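# Lay four long profiles flat side by side on cart

## Task

Put all four long profiles on the cart's floor so each lies flat, placed next to one another and running lengthwise along the cart. Anything already achieved must remain so at the finish. At the end both grippers must be empty and away from the cart, with the robot released from and clear of everything, touching nothing, and neither toppled nor left leaning.

## Robot and tools

ROBOT. A Rainbow Robotics RB-Y1: a two-wheel differential base with two rear casters (0.58 m wide, reaching 0.10 m in front of the wheel axle and 0.57 m behind it; an on-the-spot turn sweeps a 0.58 m radius), a folding torso (squat, shift, pitch, yaw), a head (pan, tilt), and two 7-joint arms, each ending in a parallel gripper with a wrist camera whose case juts sideways and can collide. The base cannot move sideways. Cameras: head_camera, left_wrist_camera, right_wrist_camera.

FRAMES. Base frame: origin on the floor halfway between the drive wheels, x forward, y to the left, z up, metres. The left_hand and right_hand readings are the point between the finger pads, in the base frame; the fingers extend along the hand's -z axis and close along its x axis. Reported hand positions drift, more so at full reach or under load. Odometry frame is the base frame as it stood at the start; base_odometry counts wheel rotation only, so slips and bumps corrupt it. Heading is in rad, left positive, -3.142 to 3.142.

move. One action per call. Allowed combinations: base and/or joints (optionally with min_time_s or contact_limits); or target alone or with min_time_s; or contact_limits alone. A call with no action just reports state and images.
- base: a single velocity command {"x_m_s", "turn_rad_s", "for_s"}, not a position. x_m_s is forward speed in m/s, magnitude 0.005 to 0.4 (or 0); turn_rad_s is leftward turn rate in rad/s, magnitude 0.02 to 1.509 (or 0); for_s is the duration, 0.1 to 5 s. Omitted velocities are 0. Accel is 0.4 m/s² (turns 0.5 rad/s²), so coasting lasts up to 1 s (turns 3.1 s). Distance is roughly speed times for_s. If |x_m_s| + 0.27·|turn_rad_s| exceeds 0.4, both are scaled down together.
- joints: an object keyed by joint name, each value an absolute target (rad; grippers in m of clear opening, 0 to 0.1). Key ranges: torso_squat_rad 0–1.2, torso_shift_rad -0.3–0.6, torso_pitch_rad -0.2–1.4, torso_yaw_rad -1.5–1.5 (raise both arms sideways 0.2 rad or more first); shoulder_pitch ±2.356 (negative swings forward/up); left_shoulder_roll_rad 0–3.141 and right_shoulder_roll_rad -3.141–0 (outward lifts); shoulder_yaw ±2.094; elbow -2.617–0.01 (negative bends); forearm_roll ±3.141; wrist_pitch -1.57–1.919; hand_roll ±2.705; head_pan_rad ±0.523; head_tilt_rad -0.35–1.57 (positive looks down). Torso joints must also satisfy: squat+shift ≤ 1.52; squat−shift+pitch ≤ 1.57; shift+0.5·pitch−0.4·squat ≤ 0.7; shift+0.3·pitch−0.5·squat ≤ 0.39, otherwise they stop partway as off_target.
- target: an absolute pose for one hand: side ("left" or "right"), x, y, z in metres in the base frame (-3 to 3), quat_wxyz in the same form the hand lines print. It is converted once into joint angles, so the hand follows a curved path; split long moves into short steps. It cannot be sent while another move is running.
- min_time_s: minimum duration (0.1 to 8 s) for arm, head and torso motions in this action.
- contact_limits: gripper current caps in mA, 200 to 672.5, keyed left_gripper_m / right_gripper_m; persists until changed.
- cameras: list of names or ["all"]; [] for none. blocking: true (default) waits for rest; false returns in about 0.5 s while motion continues.

wait: seconds 0 to 10; returns early once running moves settle. stop: brakes everything in progress. zoom_image: camera plus region [x0, y0, x1, y1] in pixels of that camera's latest image, at most 504×504. finished_scene: scene = the current scene's number; irreversible.

RESULTS. The move line is "done" or the worst status. Hand status: reached (within 10 mm and 2°), short (with the error), or refused (with reason). Joint words: done, moving, off_target (resting away from target, may still push), not_followed (collision check withheld it), stopped, time_out, contact_stop (torso only), limit_stop_at_<name>, torque_fault, limit_stop_at_motor_heat. A time_out or contact_stop on one joint halts its whole group (torso, left arm, right arm). Base "done" only means the velocity was sent; note "(sent for a of b s)". on_its_own lists uncommanded behaviour. lidar_m: 12 distances in 30° sectors, the first straight ahead, counter-clockwise (4th left, 7th behind, 10th right), measured at 0.23 m height, "-" for none. motor_effort: wheel effort in percent; resting readings beyond about 30 suggest pushing on something. Also reported: joint and external torques, wrist force/torque (uncalibrated, offset), motor temperatures, wheel_motors_off.

SEQUENCING. If a move or wait is refused, or an uncommanded stop appears, the remaining move, wait and finished_scene calls in that reply are skipped; an invalid call (unknown key) does not skip them. The simulation keeps running while you compose a reply.

GRASPING. Command an opening at least 0.005 m narrower than the part to grip it; off_target or done then both mean holding. Lower contact_limits to soften the grip.

AVOID. Arms touching or squeezing each other, including fingers and camera cases (keep about 0.5 rad outward shoulder roll when both reach forward). Contact torques that reach joint load limits (elbow 32.4 N m, wrist joints 22.5, shoulder 63), which freeze the robot for 10 s. Hot motors from long loaded or stretched holds (65 °C warns, 80 °C brakes). More than 3 kg per arm, or heavy loads held far forward, which can tip the robot. Driving into furniture: the base will not stop, wheels may cut out, and the upper body catching on an edge can topple it. Dropping or releasing moving parts, slamming, shoving hard, and nudged loose objects knocked off. Finish with grippers open, hands withdrawn from the cart, and nothing in contact.

Each tool is called after "Call:" in YAML: its name, and indented under it one key for each argument.

## Session

Call:
move:

Scene clock: 0.00 s.
Joint torques (N m): no reading
External joint torques (N m): no reading
Motor temperatures (°C): left_arm=[35 33 34 36 43 38 45] | right_arm=[38 41 34 41 42 41 38]
Wrist force (N): no reading
Wrist torque (N m): no reading
Wrist force, peak (N): no reading
base_odometry: x=+0.000 y=+0.000 heading=+0.000
lidar_m: 0.71 1.05 1.21 4.24 1.53 1.10 1.05 1.10 1.50 4.03 1.01 0.74
base_status: not commanded
joint_positions: torso_squat_rad=+0.350 torso_shift_rad=+0.000 torso_pitch_rad=+0.000 torso_yaw_rad=+0.000 left_shoulder_pitch_rad=+0.020 left_shoulder_roll_rad=+0.015 left_shoulder_yaw_rad=-0.005 left_elbow_rad=-0.192 left_forearm_roll_rad=-0.008 left_wrist_pitch_rad=-0.045 left_hand_roll_rad=+0.025 left_gripper_m=+0.101 right_shoulder_pitch_rad=-0.036 right_shoulder_roll_rad=-0.016 right_shoulder_yaw_rad=+0.004 right_elbow_rad=-0.198 right_forearm_roll_rad=-0.043 right_wrist_pitch_rad=-0.006 right_hand_roll_rad=+0.044 right_gripper_m=+0.100 head_pan_rad=+0.000 head_tilt_rad=+0.400
joint_status: not commanded
wheel_motors_off: 0
motor_effort: left_wheel=+1 right_wheel=+1
chest: x=-0.2280 y=+0.0003 z=+1.2475 quat_wxyz=(+1.000, +0.000, +0.000, +0.000) (m; base frame)
left_hand: x=-0.1388 y=+0.2314 z=+0.5683 quat_wxyz=(+0.994, +0.006, -0.109, +0.008) (m; base frame)
right_hand: x=-0.1043 y=-0.2304 z=+0.5727 quat_wxyz=(+0.993, -0.008, -0.119, +0.009) (m; base frame)
pictures: head_camera, left_wrist_camera, right_wrist_camera

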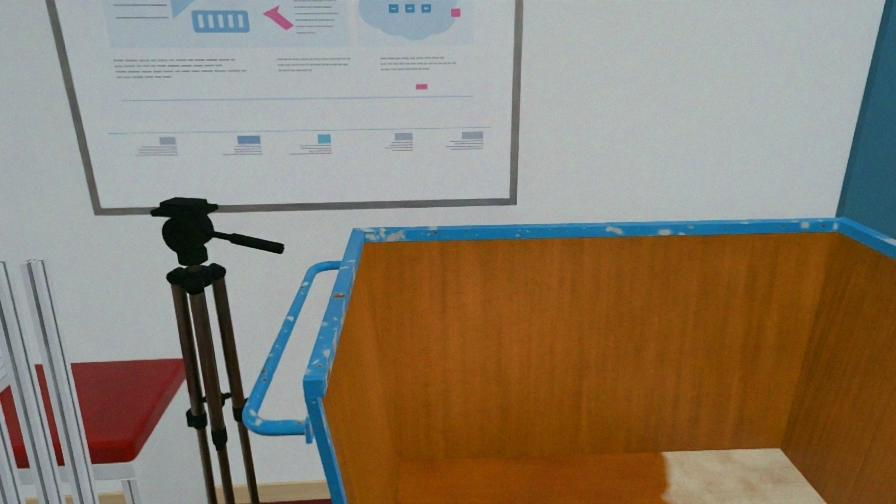

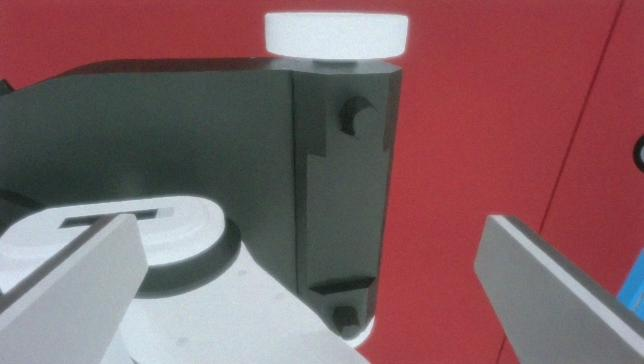

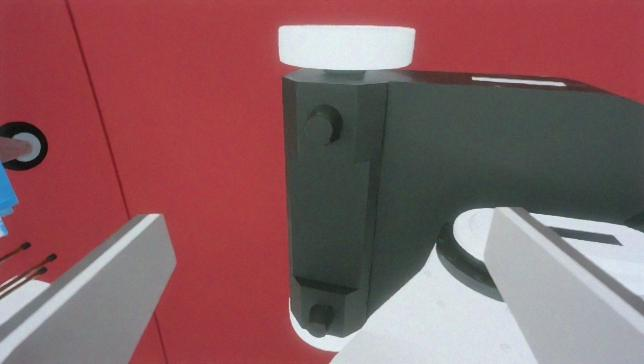

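Call:
move:
  joints: {"head_pan_rad": 0.52, "head_tilt_rad": 0.5}
  cameras: ["head_camera"]

Call:
move:
  joints: {"head_pan_rad": 0.0, "head_tilt_rad": 0.9}
  cameras: ["head_camera"]

Call:
move:
  joints: {"head_pan_rad": -0.52, "head_tilt_rad": 0.5}
  cameras: ["head_camera"]

Scene clock: 4.93 s.
Joint torques (N m): left_arm=[-1.38 0.4 -0.34 -0.84 -0.24 -0.37 0.16] | right_arm=[-3.2 -1.26 0.12 -1.66 0.2 -0.61 -0.24]
External joint torques (N m): left_arm=[0.33 -0.11 -0.37 -0.13 -0.24 0.12 0.17] | right_arm=[-0.07 -0.31 0.14 -0.48 0.14 -0.1 -0.26]
Wrist force (N): left_arm=[-2.6 0.5 -8.6] | right_arm=[-6.7 -4.9 -11.5]
Wrist torque (N m): left_arm=[-0.32 -0.35 0.21] | right_arm=[0.09 -0.59 -0.37]
Wrist force, peak (N): left_arm=[-3.0 0.8 -9.2] | right_arm=[-6.8 -4.6 -12.0]
move: done
base_odometry: x=+0.000 y=+0.000 heading=+0.000
lidar_m: 0.71 1.06 1.19 4.23 1.53 1.11 1.05 1.09 1.49 4.03 1.01 0.75
base_status: not commanded
joint_positions: torso_squat_rad=+0.350 torso_shift_rad=+0.000 torso_pitch_rad=+0.000 torso_yaw_rad=+0.000 left_shoulder_pitch_rad=+0.020 left_shoulder_roll_rad=+0.015 left_shoulder_yaw_rad=-0.005 left_elbow_rad=-0.192 left_forearm_roll_rad=-0.008 left_wrist_pitch_rad=-0.045 left_hand_roll_rad=+0.025 left_gripper_m=+0.101 right_shoulder_pitch_rad=-0.036 right_shoulder_roll_rad=-0.016 right_shoulder_yaw_rad=+0.004 right_elbow_rad=-0.198 right_forearm_roll_rad=-0.043 right_wrist_pitch_rad=-0.006 right_hand_roll_rad=+0.044 right_gripper_m=+0.100 head_pan_rad=+0.520 head_tilt_rad=+0.500
joint_status: all done
wheel_motors_off: 0
motor_effort: left_wheel=+0(1) right_wheel=+0(3)
chest: x=-0.2280 y=+0.0003 z=+1.2475 quat_wxyz=(+1.000, +0.000, +0.000, +0.000) (m; base frame)
left_hand: x=-0.1388 y=+0.2314 z=+0.5683 quat_wxyz=(+0.994, +0.006, -0.109, +0.008) (m; base frame)
right_hand: x=-0.1043 y=-0.2304 z=+0.5727 quat_wxyz=(+0.993, -0.008, -0.119, +0.009) (m; base frame)
pictures: head_camera
camera_calibration:
head_camera: T_world_to_cam=[[0.444452, -0.89579, -0.00471214, 0.104238], [-0.393349, -0.190431, -0.899451, 1.27788], [0.804822, 0.401616, -0.436996, 0.739383], [0, 0, 0, 1]] pos_world=[-0.138745, 0.0397761, 1.47299]

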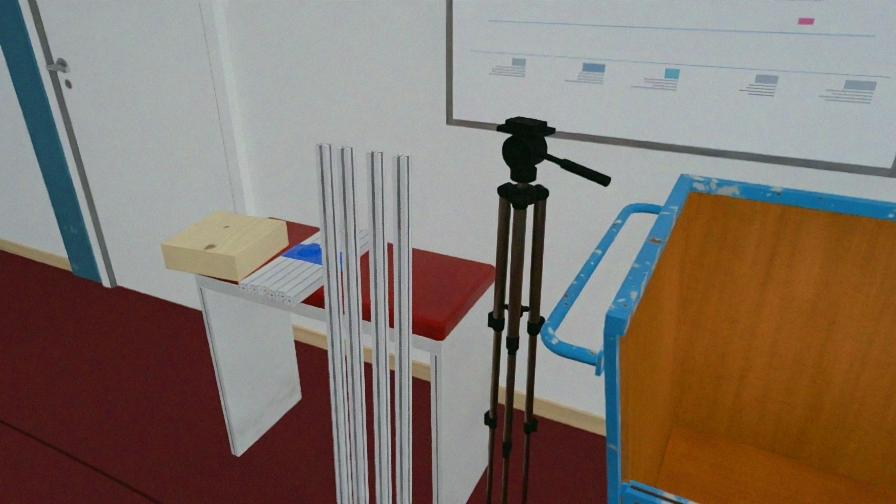

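Scene clock: 5.97 s.
Joint torques (N m): left_arm=[-2.17 0.74 -0.17 -0.99 -0.23 -0.37 0.16] | right_arm=[-3.31 -0.78 0.25 -1.97 0.23 -0.57 -0.12]
External joint torques (N m): left_arm=[-0.46 0.23 -0.2 -0.27 -0.23 0.12 0.17] | right_arm=[-0.18 0.16 0.28 -0.79 0.17 -0.06 -0.13]
Wrist force (N): left_arm=[-2.5 0.5 -8.8] | right_arm=[-6.3 -4.6 -11.7]
Wrist torque (N m): left_arm=[-0.33 -0.34 0.19] | right_arm=[0.07 -0.55 -0.36]
Wrist force, peak (N): left_arm=[-2.5 0.7 -9.2] | right_arm=[-6.6 -4.8 -12.1]
move: done
base_odometry: x=+0.000 y=+0.000 heading=+0.000
lidar_m: 0.71 1.05 1.19 4.23 1.53 1.12 1.05 1.09 1.49 4.03 1.02 0.74
base_status: not commanded
joint_positions: torso_squat_rad=+0.350 torso_shift_rad=+0.000 torso_pitch_rad=+0.000 torso_yaw_rad=+0.000 left_shoulder_pitch_rad=+0.020 left_shoulder_roll_rad=+0.015 left_shoulder_yaw_rad=-0.005 left_elbow_rad=-0.192 left_forearm_roll_rad=-0.008 left_wrist_pitch_rad=-0.045 left_hand_roll_rad=+0.025 left_gripper_m=+0.101 right_shoulder_pitch_rad=-0.036 right_shoulder_roll_rad=-0.016 right_shoulder_yaw_rad=+0.004 right_elbow_rad=-0.198 right_forearm_roll_rad=-0.043 right_wrist_pitch_rad=-0.006 right_hand_roll_rad=+0.044 right_gripper_m=+0.100 head_pan_rad=+0.000 head_tilt_rad=+0.900
joint_status: all done
wheel_motors_off: 0
motor_effort: left_wheel=+1(1) right_wheel=-1(3)
chest: x=-0.2280 y=+0.0003 z=+1.2475 quat_wxyz=(+1.000, +0.000, +0.000, +0.000) (m; base frame)
left_hand: x=-0.1388 y=+0.2314 z=+0.5683 quat_wxyz=(+0.994, +0.006, -0.109, +0.008) (m; base frame)
right_hand: x=-0.1043 y=-0.2304 z=+0.5727 quat_wxyz=(+0.993, -0.008, -0.119, +0.009) (m; base frame)
pictures: head_camera
camera_calibration:
head_camera: T_world_to_cam=[[-0.0567145, -0.998211, 0.0189504, -0.0331445], [-0.751557, 0.0301903, -0.658976, 0.855833], [0.657225, -0.0516158, -0.751925, 1.16505], [0, 0, 0, 1]] pos_world=[-0.124375, 0.00121219, 1.44064]

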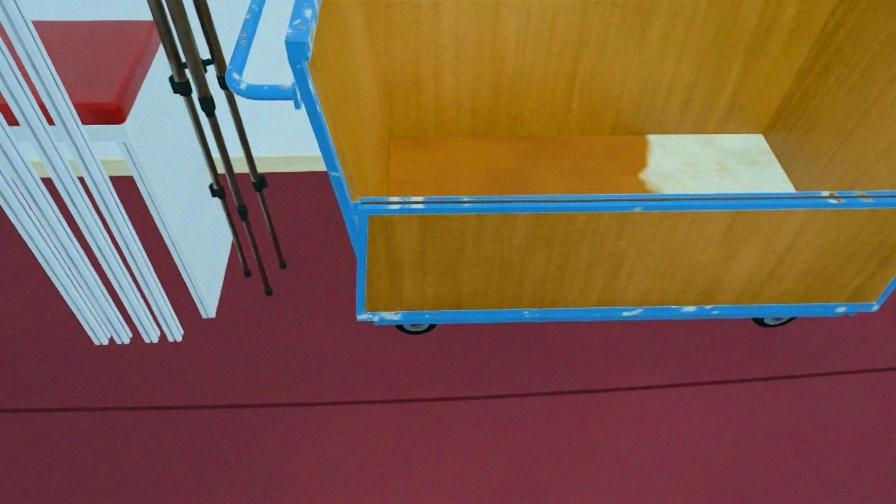

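Scene clock: 7.00 s.
Joint torques (N m): left_arm=[-1.9 -0.07 -0.51 -0.93 -0.28 -0.42 0.27] | right_arm=[-3.65 -0.75 0.63 -1.69 0.19 -0.71 -0.15]
External joint torques (N m): left_arm=[-0.19 -0.58 -0.55 -0.21 -0.29 0.07 0.28] | right_arm=[-0.52 0.19 0.66 -0.51 0.14 -0.2 -0.17]
Wrist force (N): left_arm=[-2.9 0.7 -8.5] | right_arm=[-6.6 -4.6 -11.7]
Wrist torque (N m): left_arm=[-0.36 -0.37 0.20] | right_arm=[0.07 -0.57 -0.37]
Wrist force, peak (N): left_arm=[-2.6 0.4 -9.3] | right_arm=[-6.6 -4.6 -12.0]
move: done
base_odometry: x=+0.000 y=+0.000 heading=+0.000
lidar_m: 0.72 1.05 1.19 4.23 1.53 1.12 1.05 1.09 1.50 4.04 1.02 0.74
base_status: not commanded
joint_positions: torso_squat_rad=+0.350 torso_shift_rad=+0.000 torso_pitch_rad=+0.000 torso_yaw_rad=+0.000 left_shoulder_pitch_rad=+0.020 left_shoulder_roll_rad=+0.015 left_shoulder_yaw_rad=-0.005 left_elbow_rad=-0.192 left_forearm_roll_rad=-0.008 left_wrist_pitch_rad=-0.045 left_hand_roll_rad=+0.025 left_gripper_m=+0.101 right_shoulder_pitch_rad=-0.036 right_shoulder_roll_rad=-0.016 right_shoulder_yaw_rad=+0.004 right_elbow_rad=-0.198 right_forearm_roll_rad=-0.043 right_wrist_pitch_rad=-0.006 right_hand_roll_rad=+0.044 right_gripper_m=+0.100 head_pan_rad=-0.520 head_tilt_rad=+0.500
joint_status: all done
wheel_motors_off: 0
motor_effort: left_wheel=+0(1) right_wheel=+1(2)
chest: x=-0.2280 y=+0.0003 z=+1.2475 quat_wxyz=(+1.000, +0.000, +0.000, +0.000) (m; base frame)
left_hand: x=-0.1388 y=+0.2314 z=+0.5683 quat_wxyz=(+0.994, +0.006, -0.109, +0.008) (m; base frame)
right_hand: x=-0.1043 y=-0.2304 z=+0.5727 quat_wxyz=(+0.993, -0.008, -0.119, +0.009) (m; base frame)
pictures: head_camera
camera_calibration:
head_camera: T_world_to_cam=[[-0.547486, -0.836802, -0.00466593, -0.100142], [-0.362803, 0.242385, -0.899791, 1.2844], [0.754078, -0.490931, -0.436296, 0.728326], [0, 0, 0, 1]] pos_world=[-0.138057, -0.0375608, 1.47299]

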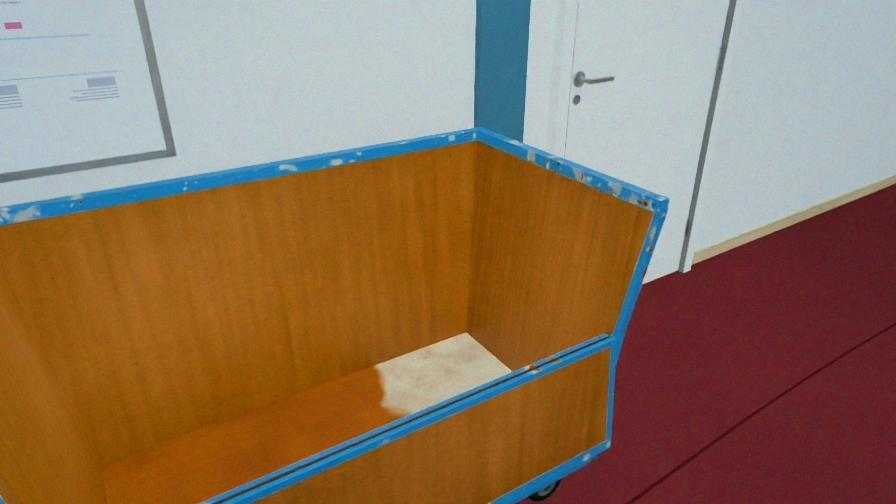

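Call:
move:
  joints: {"head_pan_rad": 0.52, "head_tilt_rad": 0.55}
  cameras: ["head_camera"]

Call:
zoom_image:
  camera: "head_camera"
  region: [150, 100, 450, 320]

Call:
zoom_image:
  camera: "head_camera"
  region: [250, 250, 600, 504]

Call:
move:
  joints: {"head_pan_rad": 0.52, "head_tilt_rad": 1.0}
  cameras: ["head_camera"]

Call:
move:
  joints: {"head_pan_rad": 0.0, "head_tilt_rad": 0.65}
  cameras: ["head_camera"]

Call:
move:
  joints: {"head_pan_rad": -0.52, "head_tilt_rad": 0.75}
  cameras: ["head_camera"]

Scene clock: 49.43 s.
Joint torques (N m): left_arm=[-1.6 0.05 -0.37 -1.16 -0.17 -0.48 0.1] | right_arm=[-3.46 -0.88 0.39 -1.87 0.25 -0.74 -0.29]
External joint torques (N m): left_arm=[0.11 -0.46 -0.41 -0.44 -0.17 0.01 0.11] | right_arm=[-0.33 0.06 0.41 -0.7 0.19 -0.23 -0.3]
Wrist force (N): left_arm=[-2.8 0.3 -8.4] | right_arm=[-6.6 -4.5 -11.9]
Wrist torque (N m): left_arm=[-0.30 -0.33 0.21] | right_arm=[0.06 -0.57 -0.35]
Wrist force, peak (N): left_arm=[-2.6 0.7 -9.1] | right_arm=[-6.6 -4.8 -12.1]
move: done
base_odometry: x=+0.000 y=+0.000 heading=+0.000
lidar_m: 0.72 1.06 1.19 4.24 1.53 1.12 1.05 1.10 1.49 4.03 1.01 0.74
base_status: not commanded
joint_positions: torso_squat_rad=+0.350 torso_shift_rad=+0.000 torso_pitch_rad=+0.000 torso_yaw_rad=+0.000 left_shoulder_pitch_rad=+0.020 left_shoulder_roll_rad=+0.015 left_shoulder_yaw_rad=-0.005 left_elbow_rad=-0.192 left_forearm_roll_rad=-0.008 left_wrist_pitch_rad=-0.045 left_hand_roll_rad=+0.025 left_gripper_m=+0.101 right_shoulder_pitch_rad=-0.036 right_shoulder_roll_rad=-0.016 right_shoulder_yaw_rad=+0.004 right_elbow_rad=-0.198 right_forearm_roll_rad=-0.043 right_wrist_pitch_rad=-0.006 right_hand_roll_rad=+0.044 right_gripper_m=+0.100 head_pan_rad=+0.520 head_tilt_rad=+0.550
joint_status: all done
wheel_motors_off: 0
motor_effort: left_wheel=+0(1) right_wheel=-1(3)
chest: x=-0.2280 y=+0.0003 z=+1.2475 quat_wxyz=(+1.000, +0.000, +0.000, +0.000) (m; base frame)
left_hand: x=-0.1388 y=+0.2314 z=+0.5683 quat_wxyz=(+0.994, +0.006, -0.109, +0.008) (m; base frame)
right_hand: x=-0.1043 y=-0.2304 z=+0.5727 quat_wxyz=(+0.993, -0.008, -0.119, +0.009) (m; base frame)
pictures: head_camera
camera_calibration:
head_camera: T_world_to_cam=[[0.444323, -0.895865, -0.00173377, 0.099919], [-0.43187, -0.212498, -0.876546, 1.23673], [0.784899, 0.390218, -0.481315, 0.799462], [0, 0, 0, 1]] pos_world=[-0.137786, 0.0403526, 1.46902]

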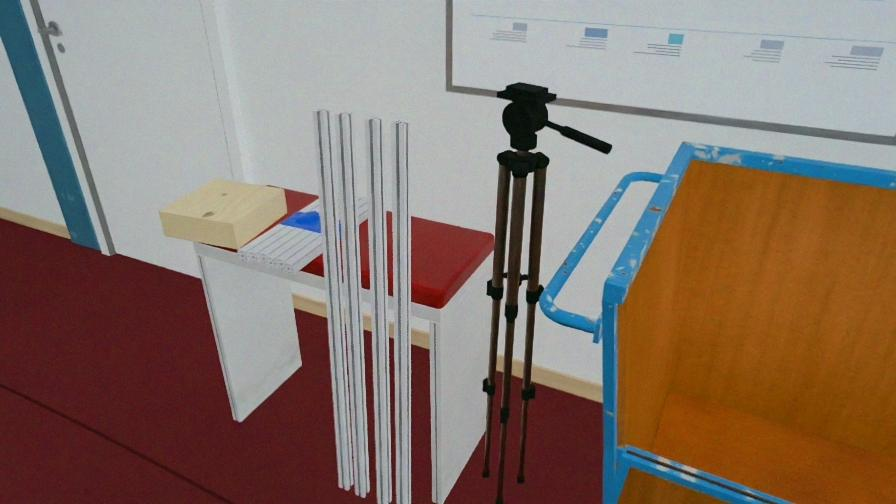

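Scaled by 1.680 from the camera's 896x504 image, which has a finer 1280x720 frame.

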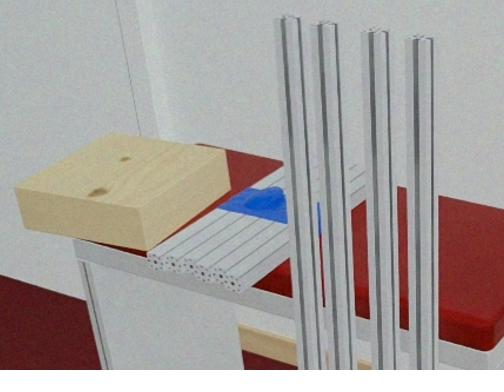

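Scaled by 1.440 from the camera's 896x504 image, which has a finer 1280x720 frame.

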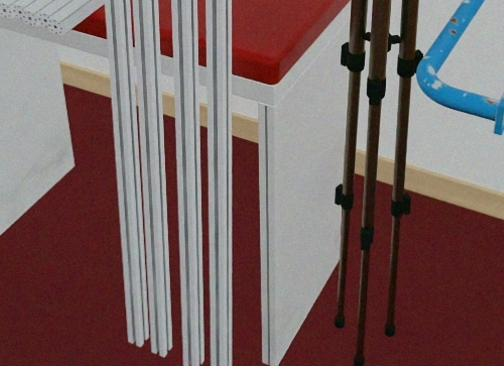

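Scene clock: 50.40 s.
Joint torques (N m): left_arm=[-2.12 -0.13 0.13 -1.04 0.11 -0.58 0.31] | right_arm=[-3.73 -0.24 -0.04 -1.74 0.31 -0.69 -0.31]
External joint torques (N m): left_arm=[-0.41 -0.64 0.1 -0.32 0.1 -0.08 0.32] | right_arm=[-0.6 0.7 -0.02 -0.56 0.25 -0.18 -0.32]
Wrist force (N): left_arm=[-2.5 0.5 -8.5] | right_arm=[-6.7 -4.6 -11.6]
Wrist torque (N m): left_arm=[-0.30 -0.32 0.20] | right_arm=[0.06 -0.58 -0.37]
Wrist force, peak (N): left_arm=[-2.9 0.9 -8.9] | right_arm=[-6.7 -4.8 -12.0]
move: done
base_odometry: x=+0.000 y=+0.000 heading=+0.000
lidar_m: 0.70 1.05 1.20 4.24 1.52 1.12 1.04 1.09 1.49 4.04 1.00 0.75
base_status: not commanded
joint_positions: torso_squat_rad=+0.350 torso_shift_rad=+0.000 torso_pitch_rad=+0.000 torso_yaw_rad=+0.000 left_shoulder_pitch_rad=+0.020 left_shoulder_roll_rad=+0.015 left_shoulder_yaw_rad=-0.005 left_elbow_rad=-0.192 left_forearm_roll_rad=-0.008 left_wrist_pitch_rad=-0.045 left_hand_roll_rad=+0.025 left_gripper_m=+0.101 right_shoulder_pitch_rad=-0.036 right_shoulder_roll_rad=-0.016 right_shoulder_yaw_rad=+0.004 right_elbow_rad=-0.198 right_forearm_roll_rad=-0.043 right_wrist_pitch_rad=-0.006 right_hand_roll_rad=+0.044 right_gripper_m=+0.100 head_pan_rad=+0.520 head_tilt_rad=+1.000
joint_status: all done
wheel_motors_off: 0
motor_effort: left_wheel=+0(1) right_wheel=+0(2)
chest: x=-0.2280 y=+0.0003 z=+1.2475 quat_wxyz=(+1.000, +0.000, +0.000, +0.000) (m; base frame)
left_hand: x=-0.1388 y=+0.2314 z=+0.5683 quat_wxyz=(+0.994, +0.006, -0.109, +0.008) (m; base frame)
right_hand: x=-0.1043 y=-0.2304 z=+0.5727 quat_wxyz=(+0.993, -0.008, -0.119, +0.009) (m; base frame)
pictures: head_camera
camera_calibration:
head_camera: T_world_to_cam=[[0.448514, -0.893442, 0.0244123, 0.0629617], [-0.721342, -0.377976, -0.580344, 0.748411], [0.527731, 0.242683, -0.814006, 1.22813], [0, 0, 0, 1]] pos_world=[-0.136501, 0.0410882, 1.4325]

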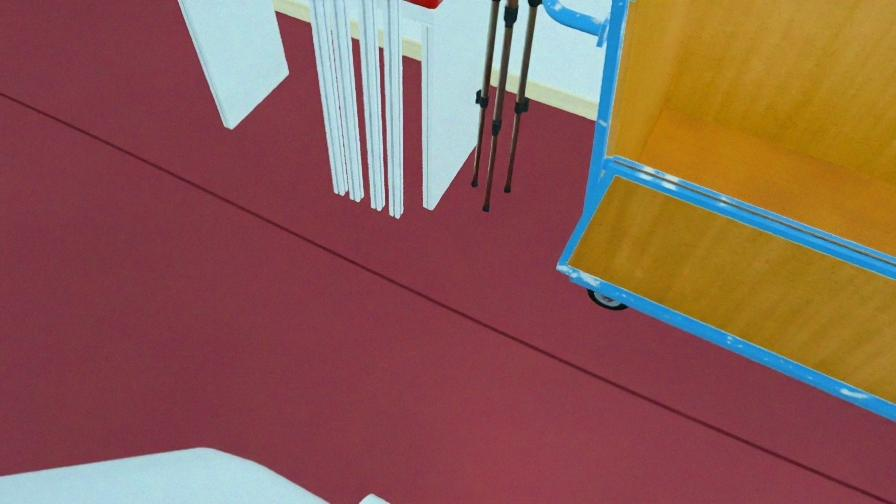

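Scene clock: 51.43 s.
Joint torques (N m): left_arm=[-1.35 0.84 -0.51 -0.81 -0.24 -0.52 0.26] | right_arm=[-4.37 -0.84 0.35 -1.92 0.3 -0.5 -0.12]
External joint torques (N m): left_arm=[0.36 0.33 -0.55 -0.09 -0.25 -0.03 0.27] | right_arm=[-1.24 0.1 0.37 -0.75 0.24 0.01 -0.14]
Wrist force (N): left_arm=[-2.5 0.2 -8.7] | right_arm=[-6.5 -4.7 -11.7]
Wrist torque (N m): left_arm=[-0.28 -0.33 0.19] | right_arm=[0.08 -0.57 -0.36]
Wrist force, peak (N): left_arm=[-2.9 0.4 -9.0] | right_arm=[-6.6 -4.8 -12.0]
move: done
base_odometry: x=+0.000 y=+0.000 heading=+0.000
lidar_m: 0.71 1.06 1.19 4.24 1.53 1.12 1.05 1.10 1.49 4.04 1.00 0.75
base_status: not commanded
joint_positions: torso_squat_rad=+0.350 torso_shift_rad=+0.000 torso_pitch_rad=+0.000 torso_yaw_rad=+0.000 left_shoulder_pitch_rad=+0.020 left_shoulder_roll_rad=+0.015 left_shoulder_yaw_rad=-0.005 left_elbow_rad=-0.192 left_forearm_roll_rad=-0.008 left_wrist_pitch_rad=-0.045 left_hand_roll_rad=+0.025 left_gripper_m=+0.101 right_shoulder_pitch_rad=-0.036 right_shoulder_roll_rad=-0.016 right_shoulder_yaw_rad=+0.004 right_elbow_rad=-0.198 right_forearm_roll_rad=-0.043 right_wrist_pitch_rad=-0.006 right_hand_roll_rad=+0.044 right_gripper_m=+0.100 head_pan_rad=+0.000 head_tilt_rad=+0.650
joint_status: all done
wheel_motors_off: 0
motor_effort: left_wheel=+0(1) right_wheel=+1(2)
chest: x=-0.2280 y=+0.0003 z=+1.2475 quat_wxyz=(+1.000, +0.000, +0.000, +0.000) (m; base frame)
left_hand: x=-0.1388 y=+0.2314 z=+0.5683 quat_wxyz=(+0.994, +0.006, -0.109, +0.008) (m; base frame)
right_hand: x=-0.1043 y=-0.2304 z=+0.5727 quat_wxyz=(+0.993, -0.008, -0.119, +0.009) (m; base frame)
pictures: head_camera
camera_calibration:
head_camera: T_world_to_cam=[[-0.0595057, -0.998218, 0.00435673, -0.012606], [-0.565222, 0.0300959, -0.82439, 1.13369], [0.82279, -0.0515184, -0.566006, 0.930052], [0, 0, 0, 1]] pos_world=[-0.125201, 0.00121183, 1.46107]

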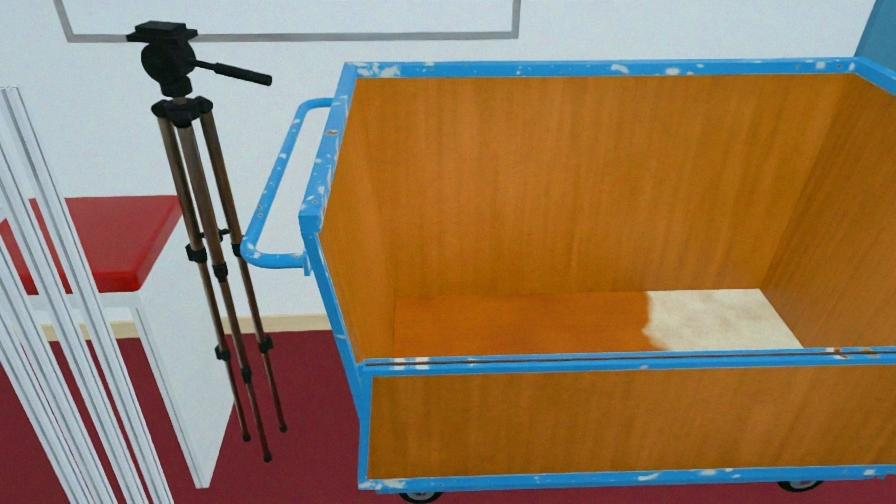

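Scene clock: 52.47 s.
Joint torques (N m): left_arm=[-1.52 0.44 0.6 -0.99 0.08 -0.61 0.25] | right_arm=[-3.86 -0.93 0.29 -1.68 0.2 -0.66 -0.14]
External joint torques (N m): left_arm=[0.19 -0.07 0.56 -0.27 0.07 -0.11 0.26] | right_arm=[-0.73 0.01 0.31 -0.5 0.15 -0.15 -0.15]
Wrist force (N): left_arm=[-2.8 0.6 -8.5] | right_arm=[-6.6 -4.5 -11.8]
Wrist torque (N m): left_arm=[-0.33 -0.36 0.21] | right_arm=[0.05 -0.58 -0.36]
Wrist force, peak (N): left_arm=[-2.7 0.2 -9.1] | right_arm=[-6.4 -4.8 -12.0]
move: done
base_odometry: x=+0.000 y=+0.000 heading=+0.000
lidar_m: 0.71 1.06 1.20 4.22 1.53 1.11 1.04 1.10 1.49 4.03 1.02 0.75
base_status: not commanded
joint_positions: torso_squat_rad=+0.350 torso_shift_rad=+0.000 torso_pitch_rad=+0.000 torso_yaw_rad=+0.000 left_shoulder_pitch_rad=+0.020 left_shoulder_roll_rad=+0.015 left_shoulder_yaw_rad=-0.005 left_elbow_rad=-0.192 left_forearm_roll_rad=-0.008 left_wrist_pitch_rad=-0.045 left_hand_roll_rad=+0.025 left_gripper_m=+0.101 right_shoulder_pitch_rad=-0.036 right_shoulder_roll_rad=-0.016 right_shoulder_yaw_rad=+0.004 right_elbow_rad=-0.198 right_forearm_roll_rad=-0.043 right_wrist_pitch_rad=-0.006 right_hand_roll_rad=+0.044 right_gripper_m=+0.100 head_pan_rad=-0.520 head_tilt_rad=+0.750
joint_status: all done
wheel_motors_off: 0
motor_effort: left_wheel=+1(1) right_wheel=-2(2)
chest: x=-0.2280 y=+0.0003 z=+1.2475 quat_wxyz=(+1.000, +0.000, +0.000, +0.000) (m; base frame)
left_hand: x=-0.1388 y=+0.2314 z=+0.5683 quat_wxyz=(+0.994, +0.006, -0.109, +0.008) (m; base frame)
right_hand: x=-0.1043 y=-0.2304 z=+0.5727 quat_wxyz=(+0.993, -0.008, -0.119, +0.009) (m; base frame)
pictures: head_camera
camera_calibration:
head_camera: T_world_to_cam=[[-0.546992, -0.837076, 0.0101683, -0.121501], [-0.544208, 0.346334, -0.764127, 1.05059], [0.636111, -0.423505, -0.644986, 1.00609], [0, 0, 0, 1]] pos_world=[-0.134706, -0.0394748, 1.45293]

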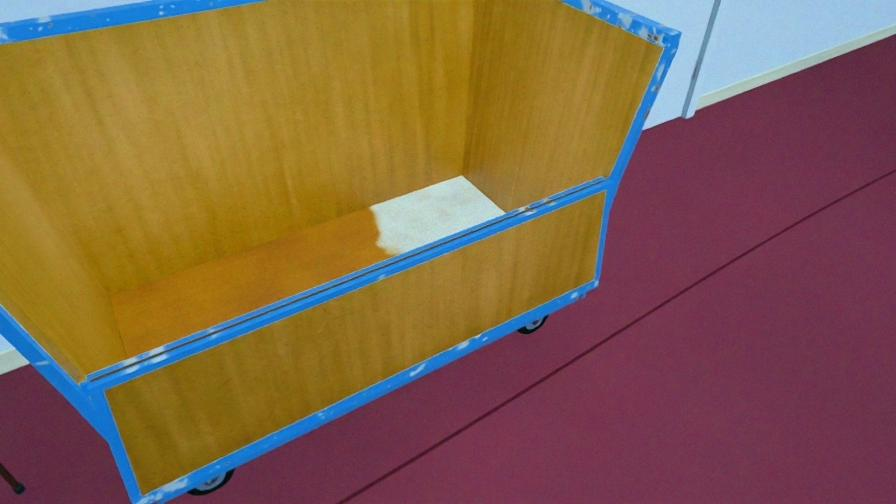

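Call:
move:
  joints: {"torso_squat_rad": 0.8, "torso_pitch_rad": 0.4, "head_pan_rad": 0, "head_tilt_rad": 0.6}
  cameras: ["all"]

Scene clock: 141.20 s.
Joint torques (N m): left_arm=[8.22 1.04 0.08 2.89 -0.02 0.24 0.42] | right_arm=[6.3 -1 -0.11 2.62 0.02 0.11 -0.22]
External joint torques (N m): left_arm=[-0.15 0.5 -0.01 -0.35 -0.01 0 0.41] | right_arm=[-1.41 -0.26 0.08 -0.3 0.06 -0.15 -0.21]
Wrist force (N): left_arm=[0.0 0.3 -9.4] | right_arm=[-3.8 -4.7 -12.1]
Wrist torque (N m): left_arm=[-0.31 -0.19 0.17] | right_arm=[0.12 -0.43 -0.35]
Wrist force, peak (N): left_arm=[-0.4 -0.2 -9.6] | right_arm=[-6.6 -4.8 -12.1]
move: done
base_odometry: x=+0.000 y=+0.000 heading=+0.000
lidar_m: 0.71 1.05 1.19 4.24 1.52 1.12 1.05 1.09 1.48 4.04 1.00 0.74
base_status: not commanded
joint_positions: torso_squat_rad=+0.800 torso_shift_rad=+0.000 torso_pitch_rad=+0.400 torso_yaw_rad=+0.000 left_shoulder_pitch_rad=+0.020 left_shoulder_roll_rad=+0.015 left_shoulder_yaw_rad=-0.005 left_elbow_rad=-0.192 left_forearm_roll_rad=-0.008 left_wrist_pitch_rad=-0.045 left_hand_roll_rad=+0.025 left_gripper_m=+0.101 right_shoulder_pitch_rad=-0.036 right_shoulder_roll_rad=-0.016 right_shoulder_yaw_rad=+0.004 right_elbow_rad=-0.198 right_forearm_roll_rad=-0.043 right_wrist_pitch_rad=-0.006 right_hand_roll_rad=+0.044 right_gripper_m=+0.100 head_pan_rad=+0.000 head_tilt_rad=+0.600
joint_status: all done
wheel_motors_off: 0
motor_effort: left_wheel=+1(2) right_wheel=-1(2)
chest: x=-0.1075 y=+0.0003 z=+1.0532 quat_wxyz=(+0.980, +0.000, +0.199, +0.000) (m; base frame)
left_hand: x=-0.2899 y=+0.2314 z=+0.3929 quat_wxyz=(+0.996, +0.008, +0.091, +0.007) (m; base frame)
right_hand: x=-0.2564 y=-0.2304 z=+0.3835 quat_wxyz=(+0.997, -0.006, +0.081, +0.010) (m; base frame)
pictures: head_camera, left_wrist_camera, right_wrist_camera
camera_calibration:
head_camera: T_world_to_cam=[[-0.0544028, -0.998219, 0.0244915, -0.0246449], [-0.81356, 0.0300913, -0.580702, 0.762838], [0.578931, -0.0515171, -0.813748, 0.946629], [0, 0, 0, 1]] pos_world=[0.0712411, 0.00121182, 1.2139]
left_wrist_camera: T_world_to_cam=[[0.988558, 0.0356101, -0.146576, 0.335317], [0.0990901, -0.885958, 0.453055, 0.0876703], [-0.113727, -0.462396, -0.87935, 0.498318], [0, 0, 0, 1]] pos_world=[-0.283496, 0.296152, 0.447626]
right_wrist_camera: T_world_to_cam=[[-0.988021, -0.00178291, 0.154309, -0.311251], [0.0660878, 0.89871, 0.433535, 0.0879473], [-0.139452, 0.43854, -0.887827, 0.479856], [0, 0, 0, 1]] pos_world=[-0.246418, -0.29003, 0.43593]

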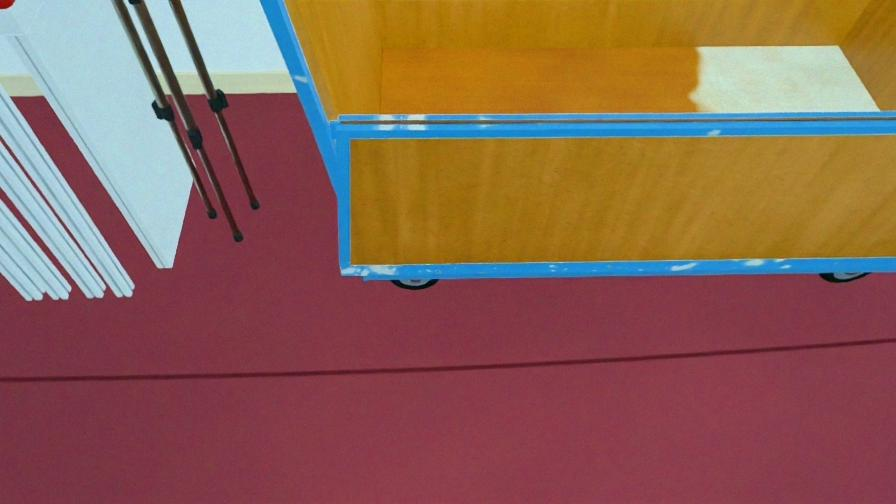

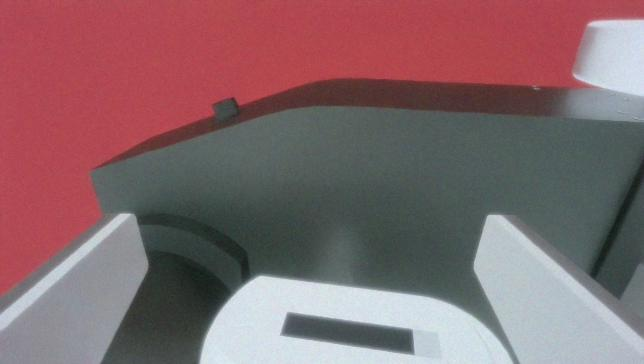

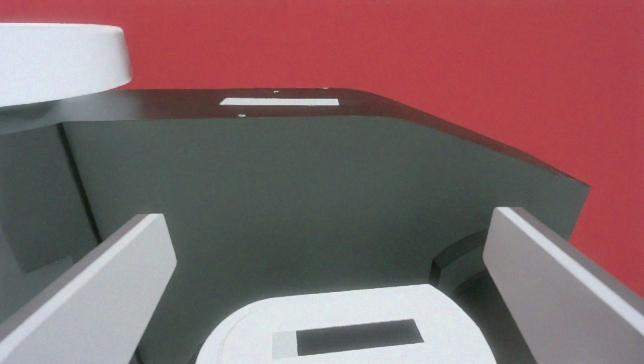

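Call:
move:
  target: {"side": "left", "x": 0.40, "y": 0.28, "z": 0.60, "quat_wxyz": [0.5, 0.5, -0.5, -0.5]}
  min_time_s: 3
  cameras: ["all"]

Scene clock: 164.83 s.
Joint torques (N m): left_arm=[-12.11 6.76 1.16 -5.95 -0.09 -1.87 -0.04] | right_arm=[6.84 -0.42 0.33 2.67 0.2 0.08 -0.2]
External joint torques (N m): left_arm=[-0.26 1.26 0.77 -0.31 -0.29 -0.05 -0.06] | right_arm=[-0.87 0.32 0.51 -0.26 0.24 -0.18 -0.2]
Wrist force (N): left_arm=[-0.4 -6.0 -5.0] | right_arm=[-3.7 -4.8 -11.9]
Wrist torque (N m): left_arm=[0.05 -0.12 0.21] | right_arm=[0.12 -0.40 -0.35]
Wrist force, peak (N): left_arm=[-1.5 0.0 -9.7] | right_arm=[-4.0 -5.1 -12.1]
move: short
base_odometry: x=+0.000 y=+0.000 heading=+0.000
lidar_m: 0.72 1.06 1.20 4.24 1.54 1.11 1.05 1.09 1.48 4.02 1.01 0.74
base_status: not commanded
joint_positions: torso_squat_rad=+0.800 torso_shift_rad=+0.000 torso_pitch_rad=+0.400 torso_yaw_rad=+0.000 left_shoulder_pitch_rad=-0.770 left_shoulder_roll_rad=+0.198 left_shoulder_yaw_rad=+0.236 left_elbow_rad=-0.267 left_forearm_roll_rad=-0.041 left_wrist_pitch_rad=-0.691 left_hand_roll_rad=-1.450 left_gripper_m=+0.101 right_shoulder_pitch_rad=-0.036 right_shoulder_roll_rad=-0.016 right_shoulder_yaw_rad=+0.004 right_elbow_rad=-0.198 right_forearm_roll_rad=-0.043 right_wrist_pitch_rad=-0.006 right_hand_roll_rad=+0.044 right_gripper_m=+0.100 head_pan_rad=+0.000 head_tilt_rad=+0.600
joint_status: all done
wheel_motors_off: 0
motor_effort: left_wheel=+1(1) right_wheel=+1(3)
chest: x=-0.1075 y=+0.0003 z=+1.0532 quat_wxyz=(+0.980, +0.000, +0.199, +0.000) (m; base frame)
left_hand: x=+0.3994 y=+0.2797 z=+0.6007 quat_wxyz=(+0.565, +0.441, -0.427, -0.551) (m; base frame)
left_hand_status: short (checked arc, as near as the solve gets, planned for 3.0 s): 1 mm and 14.3 deg off. The place is met; only the turn is off.
right_hand: x=-0.2564 y=-0.2304 z=+0.3835 quat_wxyz=(+0.997, -0.006, +0.081, +0.010) (m; base frame)
pictures: head_camera, left_wrist_camera, right_wrist_camera
camera_calibration:
head_camera: T_world_to_cam=[[-0.0544028, -0.998219, 0.0244915, -0.0246449], [-0.81356, 0.0300913, -0.580702, 0.762838], [0.578931, -0.0515171, -0.813748, 0.946629], [0, 0, 0, 1]] pos_world=[0.0712411, 0.00121182, 1.2139]
left_wrist_camera: T_world_to_cam=[[-0.000501673, -0.99968, 0.0253031, 0.263977], [-0.677547, -0.0182701, -0.735253, 0.749373], [0.735479, -0.0175129, -0.677321, 0.19684], [0, 0, 0, 1]] pos_world=[0.363096, 0.281031, 0.677623]
right_wrist_camera: T_world_to_cam=[[-0.988021, -0.00178291, 0.154309, -0.311251], [0.0660878, 0.89871, 0.433535, 0.0879473], [-0.139452, 0.43854, -0.887827, 0.479856], [0, 0, 0, 1]] pos_world=[-0.246418, -0.29003, 0.43593]

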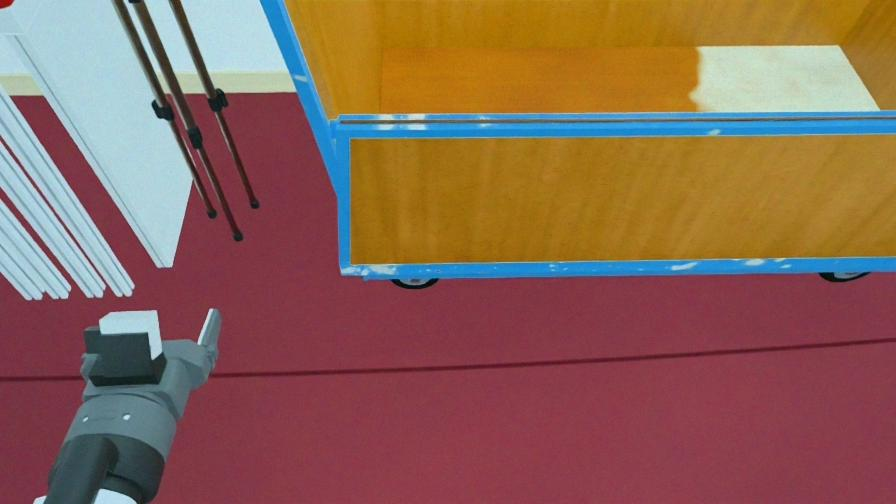

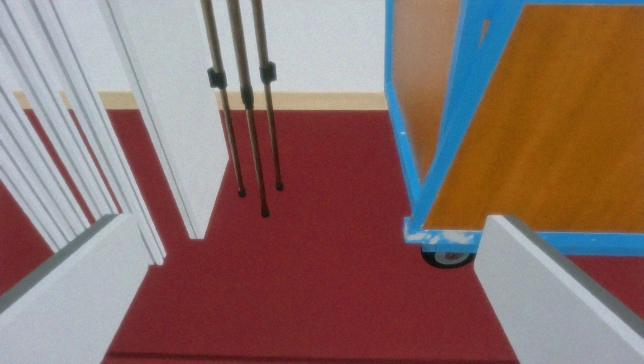

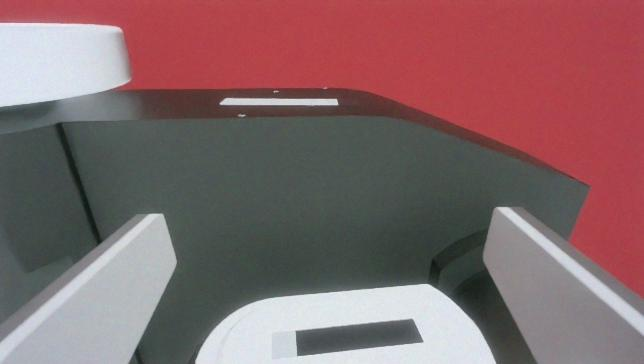

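Call:
move:
  joints: {"right_shoulder_pitch_rad": 0.6, "right_shoulder_roll_rad": -0.25, "right_elbow_rad": -1.0, "left_shoulder_pitch_rad": -1.2, "left_elbow_rad": -1.0, "left_shoulder_roll_rad": 0.3}
  min_time_s: 2.5

Call:
move:
  joints: {"torso_squat_rad": 0.85, "torso_pitch_rad": 0.85, "torso_shift_rad": 0.2}
  cameras: ["head_camera"]

Scene clock: 200.10 s.
Joint torques (N m): left_arm=[-21.64 7.58 1.95 -9.31 -0.24 -1.06 -0.12] | right_arm=[14.6 -8.72 -2.44 0.16 0.03 -0.09 -0.47]
External joint torques (N m): left_arm=[-0.74 -0.14 0.84 -0.16 -0.52 -0.06 -0.13] | right_arm=[-0.87 -1.88 0.44 -1 0.04 0 -0.46]
Wrist force (N): left_arm=[-0.4 -3.8 1.3] | right_arm=[-4.8 -3.4 -12.1]
Wrist torque (N m): left_arm=[-0.04 -0.16 0.27] | right_arm=[0.05 -0.48 -0.35]
Wrist force, peak (N): left_arm=[-1.2 -7.0 -4.7] | right_arm=[-4.8 -3.6 -12.4]
move: done
base_odometry: x=+0.000 y=+0.000 heading=+0.000
lidar_m: 0.71 1.05 1.19 4.24 1.52 1.11 1.05 1.10 1.49 4.02 1.01 0.74
base_status: not commanded
joint_positions: torso_squat_rad=+0.800 torso_shift_rad=+0.000 torso_pitch_rad=+0.400 torso_yaw_rad=+0.000 left_shoulder_pitch_rad=-1.200 left_shoulder_roll_rad=+0.300 left_shoulder_yaw_rad=+0.236 left_elbow_rad=-1.000 left_forearm_roll_rad=-0.041 left_wrist_pitch_rad=-0.691 left_hand_roll_rad=-1.450 left_gripper_m=+0.101 right_shoulder_pitch_rad=+0.600 right_shoulder_roll_rad=-0.250 right_shoulder_yaw_rad=+0.004 right_elbow_rad=-1.000 right_forearm_roll_rad=-0.043 right_wrist_pitch_rad=-0.006 right_hand_roll_rad=+0.044 right_gripper_m=+0.100 head_pan_rad=+0.000 head_tilt_rad=+0.600
joint_status: all done
wheel_motors_off: 0
motor_effort: left_wheel=+1(2) right_wheel=-1(3)
chest: x=-0.1075 y=+0.0003 z=+1.0532 quat_wxyz=(+0.980, +0.000, +0.199, +0.000) (m; base frame)
left_hand: x=+0.5391 y=+0.2057 z=+1.1675 quat_wxyz=(+0.189, +0.647, -0.690, -0.266) (m; base frame)
right_hand: x=-0.3100 y=-0.4064 z=+0.4879 quat_wxyz=(+0.991, -0.132, -0.008, +0.028) (m; base frame)
camera_calibration:
head_camera: T_world_to_cam=[[-0.0544028, -0.998219, 0.0244915, -0.0246449], [-0.81356, 0.0300913, -0.580702, 0.762838], [0.578931, -0.0515171, -0.813748, 0.946629], [0, 0, 0, 1]] pos_world=[0.0712411, 0.00121182, 1.2139]
left_wrist_camera: T_world_to_cam=[[-0.129876, -0.986696, -0.0977944, 0.386522], [0.408032, 0.0367057, -0.91223, 0.86946], [0.903683, -0.15838, 0.397836, -0.840254], [0, 0, 0, 1]] pos_world=[0.454756, 0.216386, 1.16523]
right_wrist_camera: T_world_to_cam=[[-0.998925, -0.0423015, -0.0189729, -0.315934], [-0.0452482, 0.978705, 0.200224, 0.316223], [0.0100991, 0.200867, -0.979567, 0.636808], [0, 0, 0, 1]] pos_world=[-0.307716, -0.450767, 0.554486]

Scene clock: 211.53 s.
Joint torques (N m): left_arm=[-16.28 4.96 -0.55 -8.72 0.41 -1.5 0.68] | right_arm=[20.9 -6.37 -1.72 4.61 0.15 0.72 -0.24]
External joint torques (N m): left_arm=[0.46 -1.6 -1.58 0.64 0.14 -0.03 0.66] | right_arm=[-1.14 -0.56 0.88 -0.07 0.25 0.13 -0.22]
External joint torques when the fault began: left_arm=[34.01 -14.5 -2.71 33.6 1.62 21.41 4.07]
Wrist force (N): left_arm=[-0.7 -5.4 -0.1] | right_arm=[-2.9 -3.4 -12.0]
Wrist torque (N m): left_arm=[0.03 -0.22 0.28] | right_arm=[0.03 -0.40 -0.31]
Wrist force, peak (N): left_arm=[-20.1 94.1 -37.1] | right_arm=[-5.1 -4.0 -12.4]
move: torque_fault
TORQUE FAULT: left_elbow_rad reached its load limit. The robot stopped for 10 seconds, dropped its targets and accepts commands again. The stop added 8.9 s to the call.
base_odometry: x=+0.000 y=+0.000 heading=+0.000
lidar_m: 0.74 1.06 1.19 4.23 1.52 1.11 1.05 1.08 1.48 4.03 1.02 0.77
base_status: not commanded
joint_positions: torso_squat_rad=+0.840 torso_shift_rad=+0.159 torso_pitch_rad=+0.757 torso_yaw_rad=+0.001 left_shoulder_pitch_rad=-1.203 left_shoulder_roll_rad=+0.301 left_shoulder_yaw_rad=+0.236 left_elbow_rad=-1.003 left_forearm_roll_rad=-0.041 left_wrist_pitch_rad=-0.694 left_hand_roll_rad=-1.451 left_gripper_m=+0.101 right_shoulder_pitch_rad=+0.600 right_shoulder_roll_rad=-0.250 right_shoulder_yaw_rad=+0.004 right_elbow_rad=-1.000 right_forearm_roll_rad=-0.043 right_wrist_pitch_rad=-0.006 right_hand_roll_rad=+0.044 right_gripper_m=+0.100 head_pan_rad=+0.000 head_tilt_rad=+0.600
joint_status: torso_shift_rad torque_fault (moved +0.159 of +0.200); torso_pitch_rad torque_fault (moved +0.357 of +0.450); the others done
wheel_motors_off: 0
on_its_own: torso_shift_rad is held at +0.159, not at your +0.200, since a torque_fault; torso_pitch_rad is held at +0.757, not at your +0.850, since a torque_fault
motor_effort: left_wheel=+0(34) right_wheel=-4(64)
chest: x=+0.0585 y=+0.0002 z=+0.9666 quat_wxyz=(+0.929, +0.000, +0.369, +0.001) (m; base frame)
left_hand: x=+0.7042 y=+0.2063 z=+0.8520 quat_wxyz=(+0.305, +0.591, -0.646, -0.374) (m; base frame)
right_hand: x=-0.3283 y=-0.4065 z=+0.5074 quat_wxyz=(+0.976, -0.125, +0.168, +0.052) (m; base frame)
pictures: head_camera
camera_calibration:
head_camera: T_world_to_cam=[[-0.0415565, -0.998293, 0.0410447, -0.0303645], [-0.965229, 0.0295011, -0.259735, 0.546239], [0.258081, -0.0504113, -0.964807, 0.944947], [0, 0, 0, 1]] pos_world=[0.282111, 0.00120866, 1.05482]

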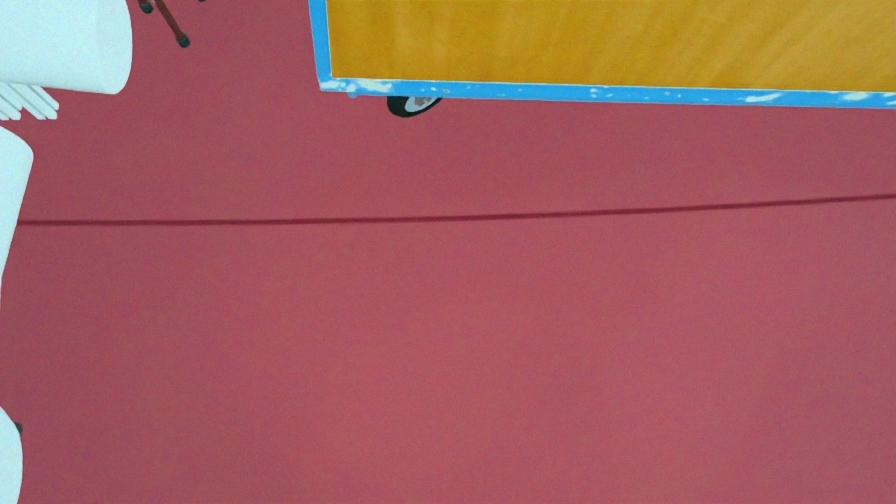

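Call:
move:
  joints: {"torso_pitch_rad": 0.5}
  cameras: ["all"]

Scene clock: 216.60 s.
Joint torques (N m): left_arm=[-20.51 5.79 -0.58 -9.32 0.12 -1.28 0.63] | right_arm=[16.43 -7.34 -2.29 1.88 0.12 0.08 -0.3]
External joint torques (N m): left_arm=[-0.52 -1.72 -1.69 -0.01 -0.16 -0.14 0.62] | right_arm=[-1.12 -0.71 0.54 -0.3 0.16 -0.02 -0.3]
Wrist force (N): left_arm=[-0.5 -4.0 0.8] | right_arm=[-4.1 -3.2 -12.1]
Wrist torque (N m): left_arm=[-0.04 -0.20 0.29] | right_arm=[0.02 -0.45 -0.33]
Wrist force, peak (N): left_arm=[-0.7 -6.3 0.0] | right_arm=[-4.2 -3.3 -12.5]
move: done
base_odometry: x=+0.000 y=+0.000 heading=+0.000
lidar_m: 0.74 1.05 1.19 4.24 1.53 1.12 1.04 1.09 1.50 4.04 1.02 0.77
base_status: not commanded
joint_positions: torso_squat_rad=+0.840 torso_shift_rad=+0.159 torso_pitch_rad=+0.500 torso_yaw_rad=+0.001 left_shoulder_pitch_rad=-1.203 left_shoulder_roll_rad=+0.301 left_shoulder_yaw_rad=+0.236 left_elbow_rad=-1.003 left_forearm_roll_rad=-0.041 left_wrist_pitch_rad=-0.694 left_hand_roll_rad=-1.451 left_gripper_m=+0.101 right_shoulder_pitch_rad=+0.600 right_shoulder_roll_rad=-0.250 right_shoulder_yaw_rad=+0.004 right_elbow_rad=-1.000 right_forearm_roll_rad=-0.043 right_wrist_pitch_rad=-0.006 right_hand_roll_rad=+0.044 right_gripper_m=+0.100 head_pan_rad=+0.000 head_tilt_rad=+0.600
joint_status: all done
wheel_motors_off: 0
on_its_own: torso_shift_rad is held at +0.159, not at your +0.200, since a torque_fault
motor_effort: left_wheel=+1(2) right_wheel=-1(4)
chest: x=-0.0056 y=+0.0002 z=+1.0132 quat_wxyz=(+0.969, +0.000, +0.247, +0.001) (m; base frame)
left_hand: x=+0.6480 y=+0.2064 z=+1.0663 quat_wxyz=(+0.220, +0.634, -0.680, -0.295) (m; base frame)
right_hand: x=-0.2631 y=-0.4065 z=+0.4708 quat_wxyz=(+0.990, -0.130, +0.042, +0.035) (m; base frame)
pictures: head_camera, left_wrist_camera, right_wrist_camera
camera_calibration:
head_camera: T_world_to_cam=[[-0.0506207, -0.998293, 0.0291474, -0.0228358], [-0.867594, 0.0294999, -0.496398, 0.736785], [0.49469, -0.0504161, -0.867606, 0.909244], [0, 0, 0, 1]] pos_world=[0.188281, 0.00130866, 1.15527]
left_wrist_camera: T_world_to_cam=[[-0.137021, -0.986725, -0.0871763, 0.38477], [0.323591, 0.0385909, -0.94541, 0.822338], [0.936223, -0.15775, 0.314007, -0.830084], [0, 0, 0, 1]] pos_world=[0.563765, 0.216981, 1.07164]
right_wrist_camera: T_world_to_cam=[[-0.995767, -0.0436565, 0.080883, -0.316144], [-0.0263118, 0.978565, 0.204249, 0.324976], [-0.0880661, 0.201256, -0.975572, 0.592041], [0, 0, 0, 1]] pos_world=[-0.254116, -0.450964, 0.536773]

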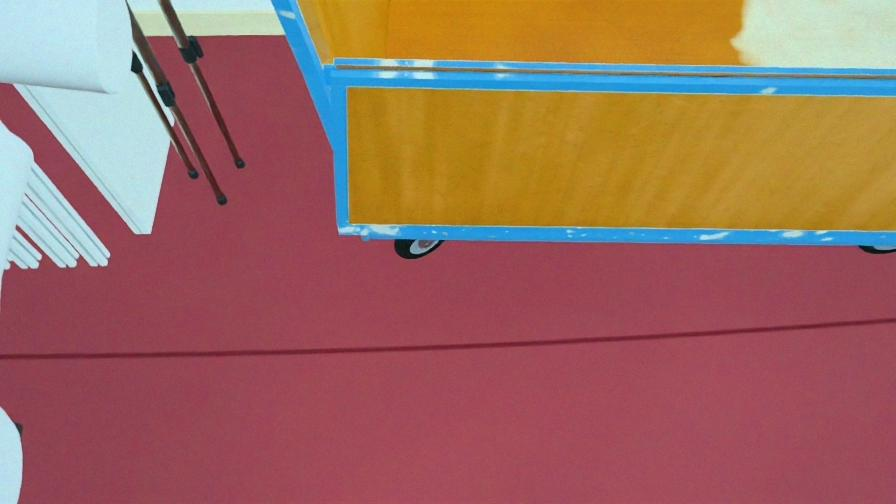

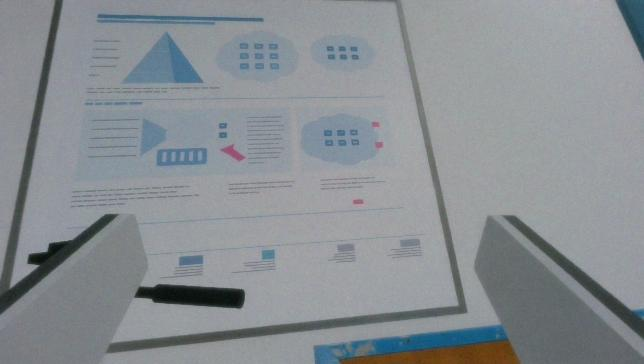

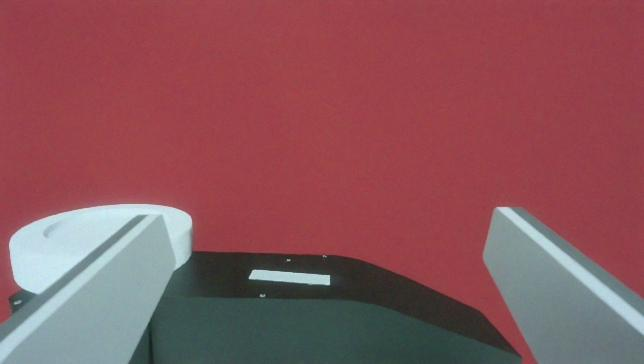

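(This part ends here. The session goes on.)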